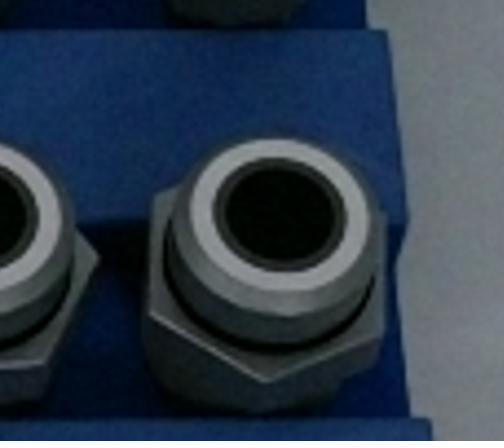

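>>> move(target={"side":"right","x":0.3495,"y":-0.0872,"z":0.93,"quat_wxyz":[0.3536,-0.6124,0.6124,-0.3536]})

>>> move(target={"side":"right","x":0.3495,"y":-0.0872,"z":0.8585,"quat_wxyz":[0.3536,-0.6124,0.6124,-0.3536]}, cameras=["right_wrist_camera","head_camera"])

Scene clock: 1199.20 s.
Joint torques (N m): left_arm=[-4.81 3.82 2.42 -8.93 -0.58 -1.44 0.14] | right_arm=[-10.32 -1.13 -2.56 -8.26 0.79 -1.33 -0.29]
External joint torques (N m): left_arm=[1.25 -0.5 -0.92 0.04 -0.12 0.36 0.15] | right_arm=[0.29 -1.5 -0.72 0.7 -0.18 0.12 -0.29]
Wrist force (N): left_arm=[1.5 6.7 6.7] | right_arm=[-0.3 3.0 3.8]
Wrist torque (N m): left_arm=[0.30 -0.16 -0.28] | right_arm=[-0.13 -0.09 -0.15]
Wrist force, peak (N): left_arm=[1.6 6.9 7.0] | right_arm=[-0.5 4.0 5.4]
move: done
base_odometry: x=-0.790 y=+1.673 heading=+1.901
lidar_m: 0.37 0.40 0.46 2.47 3.17 4.16 3.65 2.84 2.10 1.40 0.47 0.39
base_status: not commanded
joint_positions: torso_squat_rad=+0.400 torso_shift_rad=+0.000 torso_pitch_rad=+0.300 torso_yaw_rad=+0.000 left_shoulder_pitch_rad=-0.066 left_shoulder_roll_rad=+0.351 left_shoulder_yaw_rad=+0.025 left_elbow_rad=-2.511 left_forearm_roll_rad=+0.102 left_wrist_pitch_rad=+1.218 left_hand_roll_rad=+0.302 right_shoulder_pitch_rad=-0.389 right_shoulder_roll_rad=-0.179 right_shoulder_yaw_rad=+0.378 right_elbow_rad=-2.075 right_forearm_roll_rad=+0.357 right_wrist_pitch_rad=+1.170 right_hand_roll_rad=-0.565 head_pan_rad=+0.000 head_tilt_rad=+0.700 left_hand_little=-1.000 left_hand_ring=-1.000 left_hand_middle=-0.020 left_hand_index=-0.050 left_hand_thumb_turn=-1.000 left_hand_thumb_bend=+0.600 left_hand_force_limit=+0.650 left_hand_speed=+0.000 right_hand_little=-1.000 right_hand_ring=-1.000 right_hand_middle=+0.100 right_hand_index=+0.100 right_hand_thumb_turn=-1.000 right_hand_thumb_bend=+0.760 right_hand_force_limit=+0.500 right_hand_speed=+0.000
joint_status: all done
wheel_motors_off: 0
left_hand_stopped_by: target,target,target,target,target,target
right_hand_stopped_by: target,target,target,target,target,target
left_little_load_n: 0.0
left_ring_load_n: 0.0
left_middle_load_n: 0.0
left_index_load_n: 0.0
left_thumb_bend_load_n: 0.0
left_thumb_turn_load_n: 0.0
right_little_load_n: 0.0
right_ring_load_n: 0.0
right_middle_load_n: 0.0
right_index_load_n: 0.0
right_thumb_bend_load_n: 0.0
right_thumb_turn_load_n: 0.0
motor_effort: left_wheel=-7(9) right_wheel=+3(4)
chest: x=-0.1365 y=-0.0011 z=+1.2208 quat_wxyz=(+0.989, +0.001, +0.149, +0.000) (m; base frame)
left_hand: x=+0.2802 y=+0.2198 z=+0.9807 quat_wxyz=(+0.356, -0.613, +0.611, -0.353) (m; base frame)
right_hand: x=+0.3487 y=-0.0870 z=+0.9304 quat_wxyz=(+0.354, -0.613, +0.612, -0.353) (m; base frame)
right_hand_status: reached (checked arc, planned for 0.8 s): 1 mm and 0.1 deg off.
pictures: none

Scene clock: 1200.07 s.
Joint torques (N m): left_arm=[-5.2 3.55 2.33 -9.11 -0.55 -1.42 0.16] | right_arm=[-9.86 0.39 -1.33 -8.05 0.76 -0.84 -0.03]
External joint torques (N m): left_arm=[0.86 -0.78 -1 -0.14 -0.09 0.38 0.17] | right_arm=[0.14 -0.24 0.37 1.42 -0.24 0.47 -0.04]
Wrist force (N): left_arm=[1.7 6.9 6.8] | right_arm=[-1.3 1.2 1.4]
Wrist torque (N m): left_arm=[0.34 -0.18 -0.27] | right_arm=[-0.32 0.08 -0.22]
Wrist force, peak (N): left_arm=[1.6 6.9 6.9] | right_arm=[-0.6 4.4 4.1]
move: done
base_odometry: x=-0.790 y=+1.673 heading=+1.901
lidar_m: 0.37 0.40 0.45 2.46 3.16 4.17 3.64 2.84 2.10 1.38 0.49 0.39
base_status: not commanded
joint_positions: torso_squat_rad=+0.400 torso_shift_rad=+0.000 torso_pitch_rad=+0.300 torso_yaw_rad=+0.000 left_shoulder_pitch_rad=-0.066 left_shoulder_roll_rad=+0.351 left_shoulder_yaw_rad=+0.025 left_elbow_rad=-2.511 left_forearm_roll_rad=+0.102 left_wrist_pitch_rad=+1.218 left_hand_roll_rad=+0.302 right_shoulder_pitch_rad=-0.321 right_shoulder_roll_rad=-0.177 right_shoulder_yaw_rad=+0.410 right_elbow_rad=-1.857 right_forearm_roll_rad=+0.462 right_wrist_pitch_rad=+0.918 right_hand_roll_rad=-0.705 head_pan_rad=+0.000 head_tilt_rad=+0.700 left_hand_little=-1.000 left_hand_ring=-1.000 left_hand_middle=-0.020 left_hand_index=-0.050 left_hand_thumb_turn=-1.000 left_hand_thumb_bend=+0.600 left_hand_force_limit=+0.650 left_hand_speed=+0.000 right_hand_little=-1.000 right_hand_ring=-1.000 right_hand_middle=+0.100 right_hand_index=+0.100 right_hand_thumb_turn=-1.000 right_hand_thumb_bend=+0.760 right_hand_force_limit=+0.500 right_hand_speed=+0.000
joint_status: all done
wheel_motors_off: 0
left_hand_stopped_by: target,target,target,target,target,target
right_hand_stopped_by: target,target,target,target,target,target
left_little_load_n: 0.0
left_ring_load_n: 0.0
left_middle_load_n: 0.0
left_index_load_n: 0.0
left_thumb_bend_load_n: 0.0
left_thumb_turn_load_n: 0.0
right_little_load_n: 0.0
right_ring_load_n: 0.0
right_middle_load_n: 0.0
right_index_load_n: 0.0
right_thumb_bend_load_n: 0.5
right_thumb_turn_load_n: 0.0
motor_effort: left_wheel=-8(8) right_wheel=+3(4)
chest: x=-0.1365 y=-0.0011 z=+1.2208 quat_wxyz=(+0.989, +0.001, +0.149, +0.000) (m; base frame)
left_hand: x=+0.2802 y=+0.2198 z=+0.9807 quat_wxyz=(+0.356, -0.613, +0.611, -0.353) (m; base frame)
right_hand: x=+0.3495 y=-0.0872 z=+0.8587 quat_wxyz=(+0.354, -0.612, +0.612, -0.353) (m; base frame)
right_hand_status: reached (checked arc, planned for 0.5 s): 0 mm and 0.0 deg off.
pictures: head_camera, right_wrist_camera
camera_calibration:
head_camera: T_world_to_cam=[[-0.0230131, -0.999721, 0.00534514, -0.00845159], [-0.852476, 0.01683, -0.522496, 0.74943], [0.52226, -0.0165809, -0.852625, 1.17459], [0, 0, 0, 1]] pos_world=[0.0252356, -0.00158645, 1.3931]
right_wrist_camera: T_world_to_cam=[[-0.512996, -0.275181, -0.813087, 0.851352], [-0.555196, 0.828786, 0.0697923, 0.205905], [0.654669, 0.487226, -0.577944, 0.421384], [0, 0, 0, 1]] pos_world=[0.275191, -0.141684, 0.921388]

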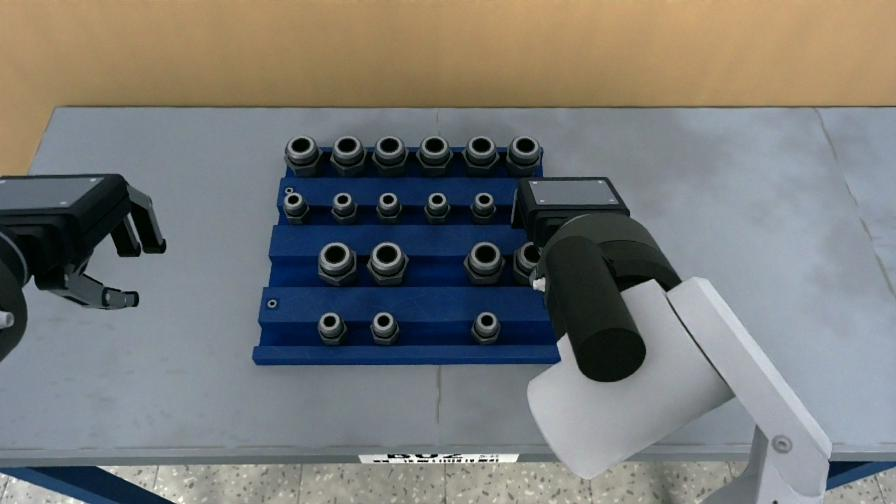

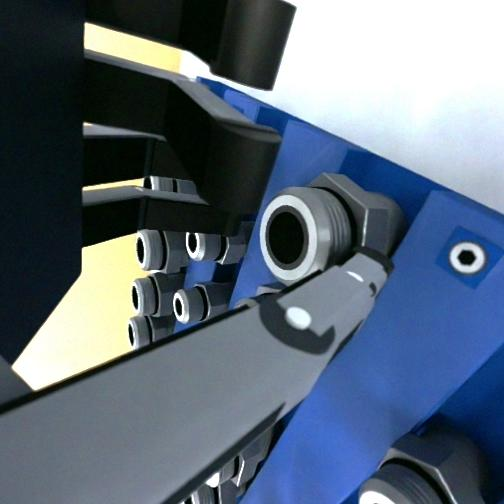

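>>> move(target={"side":"right","x":0.3480,"y":-0.0872,"z":0.8590,"quat_wxyz":[0.3536,-0.6124,0.6124,-0.3536]})

>>> move(joints={"right_hand_thumb_bend": 0.70, "right_hand_speed": -0.5, "right_hand_force_limit": 0.5}, cameras=["right_wrist_camera"])

Scene clock: 1200.87 s.
Joint torques (N m): left_arm=[-4.59 4.37 2.95 -9.08 -0.57 -1.51 0.29] | right_arm=[-9.95 0.11 -1.05 -8.62 0.85 -1.03 0.09]
External joint torques (N m): left_arm=[1.47 0.04 -0.39 -0.11 -0.11 0.29 0.29] | right_arm=[-0.03 -0.54 0.63 0.85 -0.16 0.28 0.09]
Wrist force (N): left_arm=[1.6 6.5 6.8] | right_arm=[-0.6 3.6 3.7]
Wrist torque (N m): left_arm=[0.28 -0.19 -0.27] | right_arm=[-0.05 0.00 -0.08]
Wrist force, peak (N): left_arm=[1.6 6.8 7.0] | right_arm=[-0.9 3.3 4.1]
move: done
base_odometry: x=-0.790 y=+1.673 heading=+1.901
lidar_m: 0.37 0.39 0.45 2.45 3.17 4.17 3.64 2.83 2.10 1.39 0.48 0.40
base_status: not commanded
joint_positions: torso_squat_rad=+0.400 torso_shift_rad=+0.000 torso_pitch_rad=+0.300 torso_yaw_rad=+0.000 left_shoulder_pitch_rad=-0.066 left_shoulder_roll_rad=+0.351 left_shoulder_yaw_rad=+0.025 left_elbow_rad=-2.511 left_forearm_roll_rad=+0.102 left_wrist_pitch_rad=+1.218 left_hand_roll_rad=+0.302 right_shoulder_pitch_rad=-0.317 right_shoulder_roll_rad=-0.177 right_shoulder_yaw_rad=+0.412 right_elbow_rad=-1.863 right_forearm_roll_rad=+0.464 right_wrist_pitch_rad=+0.920 right_hand_roll_rad=-0.705 head_pan_rad=+0.000 head_tilt_rad=+0.700 left_hand_little=-1.000 left_hand_ring=-1.000 left_hand_middle=-0.020 left_hand_index=-0.050 left_hand_thumb_turn=-1.000 left_hand_thumb_bend=+0.600 left_hand_force_limit=+0.650 left_hand_speed=+0.000 right_hand_little=-1.000 right_hand_ring=-1.000 right_hand_middle=+0.100 right_hand_index=+0.100 right_hand_thumb_turn=-1.000 right_hand_thumb_bend=+0.760 right_hand_force_limit=+0.500 right_hand_speed=+0.000
joint_status: all done
wheel_motors_off: 0
left_hand_stopped_by: target,target,target,target,target,target
right_hand_stopped_by: target,target,target,target,target,target
left_little_load_n: 0.0
left_ring_load_n: 0.0
left_middle_load_n: 0.0
left_index_load_n: 0.0
left_thumb_bend_load_n: 0.0
left_thumb_turn_load_n: 0.0
right_little_load_n: 0.0
right_ring_load_n: 0.0
right_middle_load_n: 0.0
right_index_load_n: 0.0
right_thumb_bend_load_n: 0.0
right_thumb_turn_load_n: 0.0
motor_effort: left_wheel=-7(9) right_wheel=+3(4)
chest: x=-0.1365 y=-0.0011 z=+1.2208 quat_wxyz=(+0.989, +0.001, +0.149, +0.000) (m; base frame)
left_hand: x=+0.2802 y=+0.2198 z=+0.9807 quat_wxyz=(+0.356, -0.613, +0.611, -0.353) (m; base frame)
right_hand: x=+0.3480 y=-0.0872 z=+0.8590 quat_wxyz=(+0.354, -0.612, +0.612, -0.354) (m; base frame)
right_hand_status: reached (checked arc, planned for 0.1 s): 0 mm and 0.0 deg off.
pictures: none

Scene clock: 1201.43 s.
Joint torques (N m): left_arm=[-4.91 3.5 2.46 -8.99 -0.72 -1.41 0.12] | right_arm=[-10.34 0.14 -1.07 -8.61 0.78 -0.97 0.09]
External joint torques (N m): left_arm=[1.15 -0.82 -0.88 -0.01 -0.26 0.39 0.13] | right_arm=[-0.42 -0.5 0.6 0.86 -0.23 0.33 0.08]
Wrist force (N): left_arm=[1.7 6.6 6.8] | right_arm=[-0.5 4.1 3.2]
Wrist torque (N m): left_arm=[0.32 -0.17 -0.28] | right_arm=[0.07 0.01 -0.06]
Wrist force, peak (N): left_arm=[1.7 7.0 6.8] | right_arm=[-0.3 3.5 4.3]
move: done
base_odometry: x=-0.790 y=+1.673 heading=+1.901
lidar_m: 0.37 0.39 0.45 2.46 3.17 4.17 3.64 2.84 2.10 1.38 0.48 0.39
base_status: not commanded
joint_positions: torso_squat_rad=+0.400 torso_shift_rad=+0.000 torso_pitch_rad=+0.300 torso_yaw_rad=+0.000 left_shoulder_pitch_rad=-0.066 left_shoulder_roll_rad=+0.351 left_shoulder_yaw_rad=+0.025 left_elbow_rad=-2.511 left_forearm_roll_rad=+0.102 left_wrist_pitch_rad=+1.218 left_hand_roll_rad=+0.302 right_shoulder_pitch_rad=-0.317 right_shoulder_roll_rad=-0.177 right_shoulder_yaw_rad=+0.412 right_elbow_rad=-1.863 right_forearm_roll_rad=+0.464 right_wrist_pitch_rad=+0.920 right_hand_roll_rad=-0.705 head_pan_rad=+0.000 head_tilt_rad=+0.700 left_hand_little=-1.000 left_hand_ring=-1.000 left_hand_middle=-0.020 left_hand_index=-0.050 left_hand_thumb_turn=-1.000 left_hand_thumb_bend=+0.600 left_hand_force_limit=+0.650 left_hand_speed=+0.000 right_hand_little=-1.000 right_hand_ring=-1.000 right_hand_middle=+0.100 right_hand_index=+0.100 right_hand_thumb_turn=-1.000 right_hand_thumb_bend=+0.700 right_hand_force_limit=+0.500 right_hand_speed=-0.500
joint_status: all done
wheel_motors_off: 0
left_hand_stopped_by: target,target,target,target,target,target
right_hand_stopped_by: target,target,target,target,target,target
left_little_load_n: 0.0
left_ring_load_n: 0.0
left_middle_load_n: 0.0
left_index_load_n: 0.0
left_thumb_bend_load_n: 0.0
left_thumb_turn_load_n: 0.0
right_little_load_n: 0.0
right_ring_load_n: 0.0
right_middle_load_n: 0.0
right_index_load_n: 0.0
right_thumb_bend_load_n: 0.0
right_thumb_turn_load_n: 0.0
motor_effort: left_wheel=-8(8) right_wheel=+3(4)
chest: x=-0.1365 y=-0.0011 z=+1.2208 quat_wxyz=(+0.989, +0.001, +0.149, +0.000) (m; base frame)
left_hand: x=+0.2802 y=+0.2198 z=+0.9807 quat_wxyz=(+0.356, -0.613, +0.611, -0.353) (m; base frame)
right_hand: x=+0.3480 y=-0.0872 z=+0.8590 quat_wxyz=(+0.354, -0.612, +0.612, -0.354) (m; base frame)
pictures: right_wrist_camera
camera_calibration:
right_wrist_camera: T_world_to_cam=[[-0.512991, -0.27512, -0.813111, 0.850988], [-0.554991, 0.828933, 0.0696701, 0.205178], [0.654847, 0.48701, -0.577924, 0.422435], [0, 0, 0, 1]] pos_world=[0.273791, -0.141685, 0.921788]

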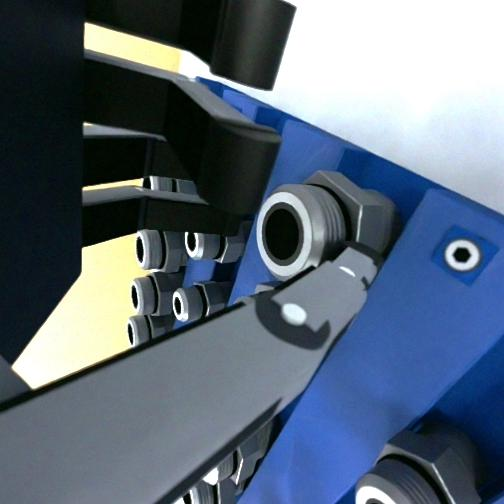

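>>> move(joints={"right_hand_index": -0.6, "right_hand_middle": -0.6, "right_hand_speed": -0.9, "right_hand_force_limit": 0.5})

>>> move(target={"side":"right","x":0.3480,"y":-0.0872,"z":0.887,"quat_wxyz":[0.3536,-0.6124,0.6124,-0.3536]}, cameras=["right_wrist_camera"])

Scene clock: 1204.37 s.
Joint torques (N m): left_arm=[-4.95 4.15 2.89 -9.26 -0.47 -1.64 0.19] | right_arm=[-9.87 0.26 -1.2 -7.78 0.7 -1.02 0.07]
External joint torques (N m): left_arm=[1.11 -0.18 -0.45 -0.28 -0.01 0.16 0.2] | right_arm=[0.05 -0.39 0.48 1.69 -0.31 0.28 0.06]
Wrist force (N): left_arm=[1.5 6.7 7.0] | right_arm=[-0.6 0.3 1.1]
Wrist torque (N m): left_arm=[0.30 -0.16 -0.29] | right_arm=[-0.25 0.06 -0.15]
Wrist force, peak (N): left_arm=[1.5 6.9 7.1] | right_arm=[-0.7 4.0 3.9]
move: off_target
base_odometry: x=-0.790 y=+1.673 heading=+1.901
lidar_m: 0.37 0.39 0.45 2.45 3.16 4.17 3.65 2.85 2.11 1.40 0.49 0.40
base_status: not commanded
joint_positions: torso_squat_rad=+0.400 torso_shift_rad=+0.000 torso_pitch_rad=+0.300 torso_yaw_rad=+0.000 left_shoulder_pitch_rad=-0.066 left_shoulder_roll_rad=+0.351 left_shoulder_yaw_rad=+0.025 left_elbow_rad=-2.511 left_forearm_roll_rad=+0.102 left_wrist_pitch_rad=+1.218 left_hand_roll_rad=+0.302 right_shoulder_pitch_rad=-0.317 right_shoulder_roll_rad=-0.177 right_shoulder_yaw_rad=+0.412 right_elbow_rad=-1.863 right_forearm_roll_rad=+0.464 right_wrist_pitch_rad=+0.920 right_hand_roll_rad=-0.705 head_pan_rad=+0.000 head_tilt_rad=+0.700 left_hand_little=-1.000 left_hand_ring=-1.000 left_hand_middle=-0.020 left_hand_index=-0.050 left_hand_thumb_turn=-1.000 left_hand_thumb_bend=+0.600 left_hand_force_limit=+0.650 left_hand_speed=+0.000 right_hand_little=-1.000 right_hand_ring=-1.000 right_hand_middle=-0.129 right_hand_index=-0.204 right_hand_thumb_turn=-1.000 right_hand_thumb_bend=+0.703 right_hand_force_limit=+0.500 right_hand_speed=-0.900
joint_status: right_hand_middle off_target (ended at -0.129, target -0.600); right_hand_index off_target (ended at -0.204, target -0.600); the others done
wheel_motors_off: 0
left_hand_stopped_by: target,target,target,target,target,target
right_hand_stopped_by: target,target,force,force,target,target
left_little_load_n: 0.0
left_ring_load_n: -0.5
left_middle_load_n: 0.0
left_index_load_n: 0.0
left_thumb_bend_load_n: -0.5
left_thumb_turn_load_n: 0.0
right_little_load_n: 0.0
right_ring_load_n: 0.0
right_middle_load_n: 3.0
right_index_load_n: 9.0
right_thumb_bend_load_n: 10.5
right_thumb_turn_load_n: -1.5
motor_effort: left_wheel=-6(11) right_wheel=+4(4)
chest: x=-0.1365 y=-0.0011 z=+1.2208 quat_wxyz=(+0.989, +0.001, +0.149, +0.000) (m; base frame)
left_hand: x=+0.2802 y=+0.2198 z=+0.9807 quat_wxyz=(+0.356, -0.613, +0.611, -0.353) (m; base frame)
right_hand: x=+0.3481 y=-0.0872 z=+0.8591 quat_wxyz=(+0.354, -0.612, +0.612, -0.354) (m; base frame)
pictures: none

Scene clock: 1205.07 s.
Joint torques (N m): left_arm=[-4.84 4.19 2.54 -9.32 -0.48 -1.58 0.1] | right_arm=[-11.16 0.18 -2.31 -9.52 1.07 -1.57 -0.25]
External joint torques (N m): left_arm=[1.22 -0.13 -0.8 -0.35 -0.02 0.22 0.1] | right_arm=[-1.06 -0.36 -0.54 -0.19 0.07 -0.2 -0.26]
Wrist force (N): left_arm=[1.5 6.7 6.9] | right_arm=[-0.2 4.8 4.2]
Wrist torque (N m): left_arm=[0.30 -0.15 -0.30] | right_arm=[-0.10 -0.06 0.02]
Wrist force, peak (N): left_arm=[1.7 6.6 7.1] | right_arm=[-1.4 6.5 5.4]
move: done
base_odometry: x=-0.790 y=+1.673 heading=+1.901
lidar_m: 0.38 0.39 0.45 2.45 3.17 4.17 3.64 2.83 2.10 1.39 0.48 0.39
base_status: not commanded
joint_positions: torso_squat_rad=+0.400 torso_shift_rad=+0.000 torso_pitch_rad=+0.300 torso_yaw_rad=+0.000 left_shoulder_pitch_rad=-0.066 left_shoulder_roll_rad=+0.351 left_shoulder_yaw_rad=+0.025 left_elbow_rad=-2.511 left_forearm_roll_rad=+0.102 left_wrist_pitch_rad=+1.218 left_hand_roll_rad=+0.302 right_shoulder_pitch_rad=-0.336 right_shoulder_roll_rad=-0.182 right_shoulder_yaw_rad=+0.404 right_elbow_rad=-1.954 right_forearm_roll_rad=+0.418 right_wrist_pitch_rad=+1.017 right_hand_roll_rad=-0.648 head_pan_rad=+0.000 head_tilt_rad=+0.700 left_hand_little=-1.000 left_hand_ring=-1.000 left_hand_middle=-0.020 left_hand_index=-0.050 left_hand_thumb_turn=-1.000 left_hand_thumb_bend=+0.600 left_hand_force_limit=+0.650 left_hand_speed=+0.000 right_hand_little=-1.000 right_hand_ring=-1.000 right_hand_middle=-0.129 right_hand_index=-0.204 right_hand_thumb_turn=-1.000 right_hand_thumb_bend=+0.704 right_hand_force_limit=+0.500 right_hand_speed=-0.900
joint_status: all done
wheel_motors_off: 0
left_hand_stopped_by: target,target,target,target,target,target
right_hand_stopped_by: target,target,force,force,target,target
left_little_load_n: 0.0
left_ring_load_n: 0.0
left_middle_load_n: 0.0
left_index_load_n: 0.0
left_thumb_bend_load_n: 0.0
left_thumb_turn_load_n: 0.0
right_little_load_n: 0.0
right_ring_load_n: 0.0
right_middle_load_n: 3.0
right_index_load_n: 8.0
right_thumb_bend_load_n: 11.5
right_thumb_turn_load_n: -0.5
motor_effort: left_wheel=-6(9) right_wheel=+3(4)
chest: x=-0.1365 y=-0.0011 z=+1.2208 quat_wxyz=(+0.989, +0.001, +0.149, +0.000) (m; base frame)
left_hand: x=+0.2802 y=+0.2198 z=+0.9807 quat_wxyz=(+0.356, -0.613, +0.611, -0.353) (m; base frame)
right_hand: x=+0.3478 y=-0.0872 z=+0.8867 quat_wxyz=(+0.353, -0.612, +0.612, -0.353) (m; base frame)
right_hand_status: reached (checked arc, planned for 0.3 s): 0 mm and 0.0 deg off.
pictures: right_wrist_camera
camera_calibration:
right_wrist_camera: T_world_to_cam=[[-0.513357, -0.27535, -0.812802, 0.87321], [-0.555101, 0.828848, 0.0698097, 0.20294], [0.654467, 0.487024, -0.578342, 0.439026], [0, 0, 0, 1]] pos_world=[0.273592, -0.141584, 0.949487]

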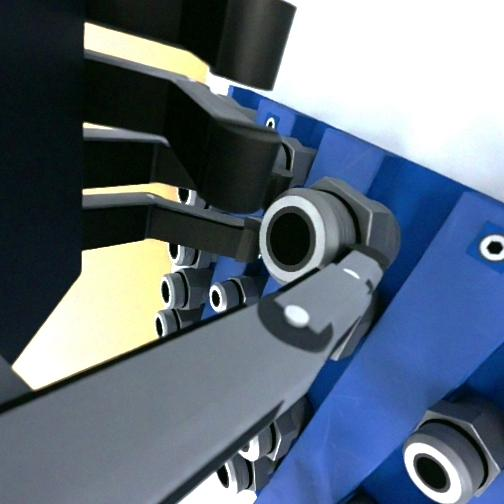

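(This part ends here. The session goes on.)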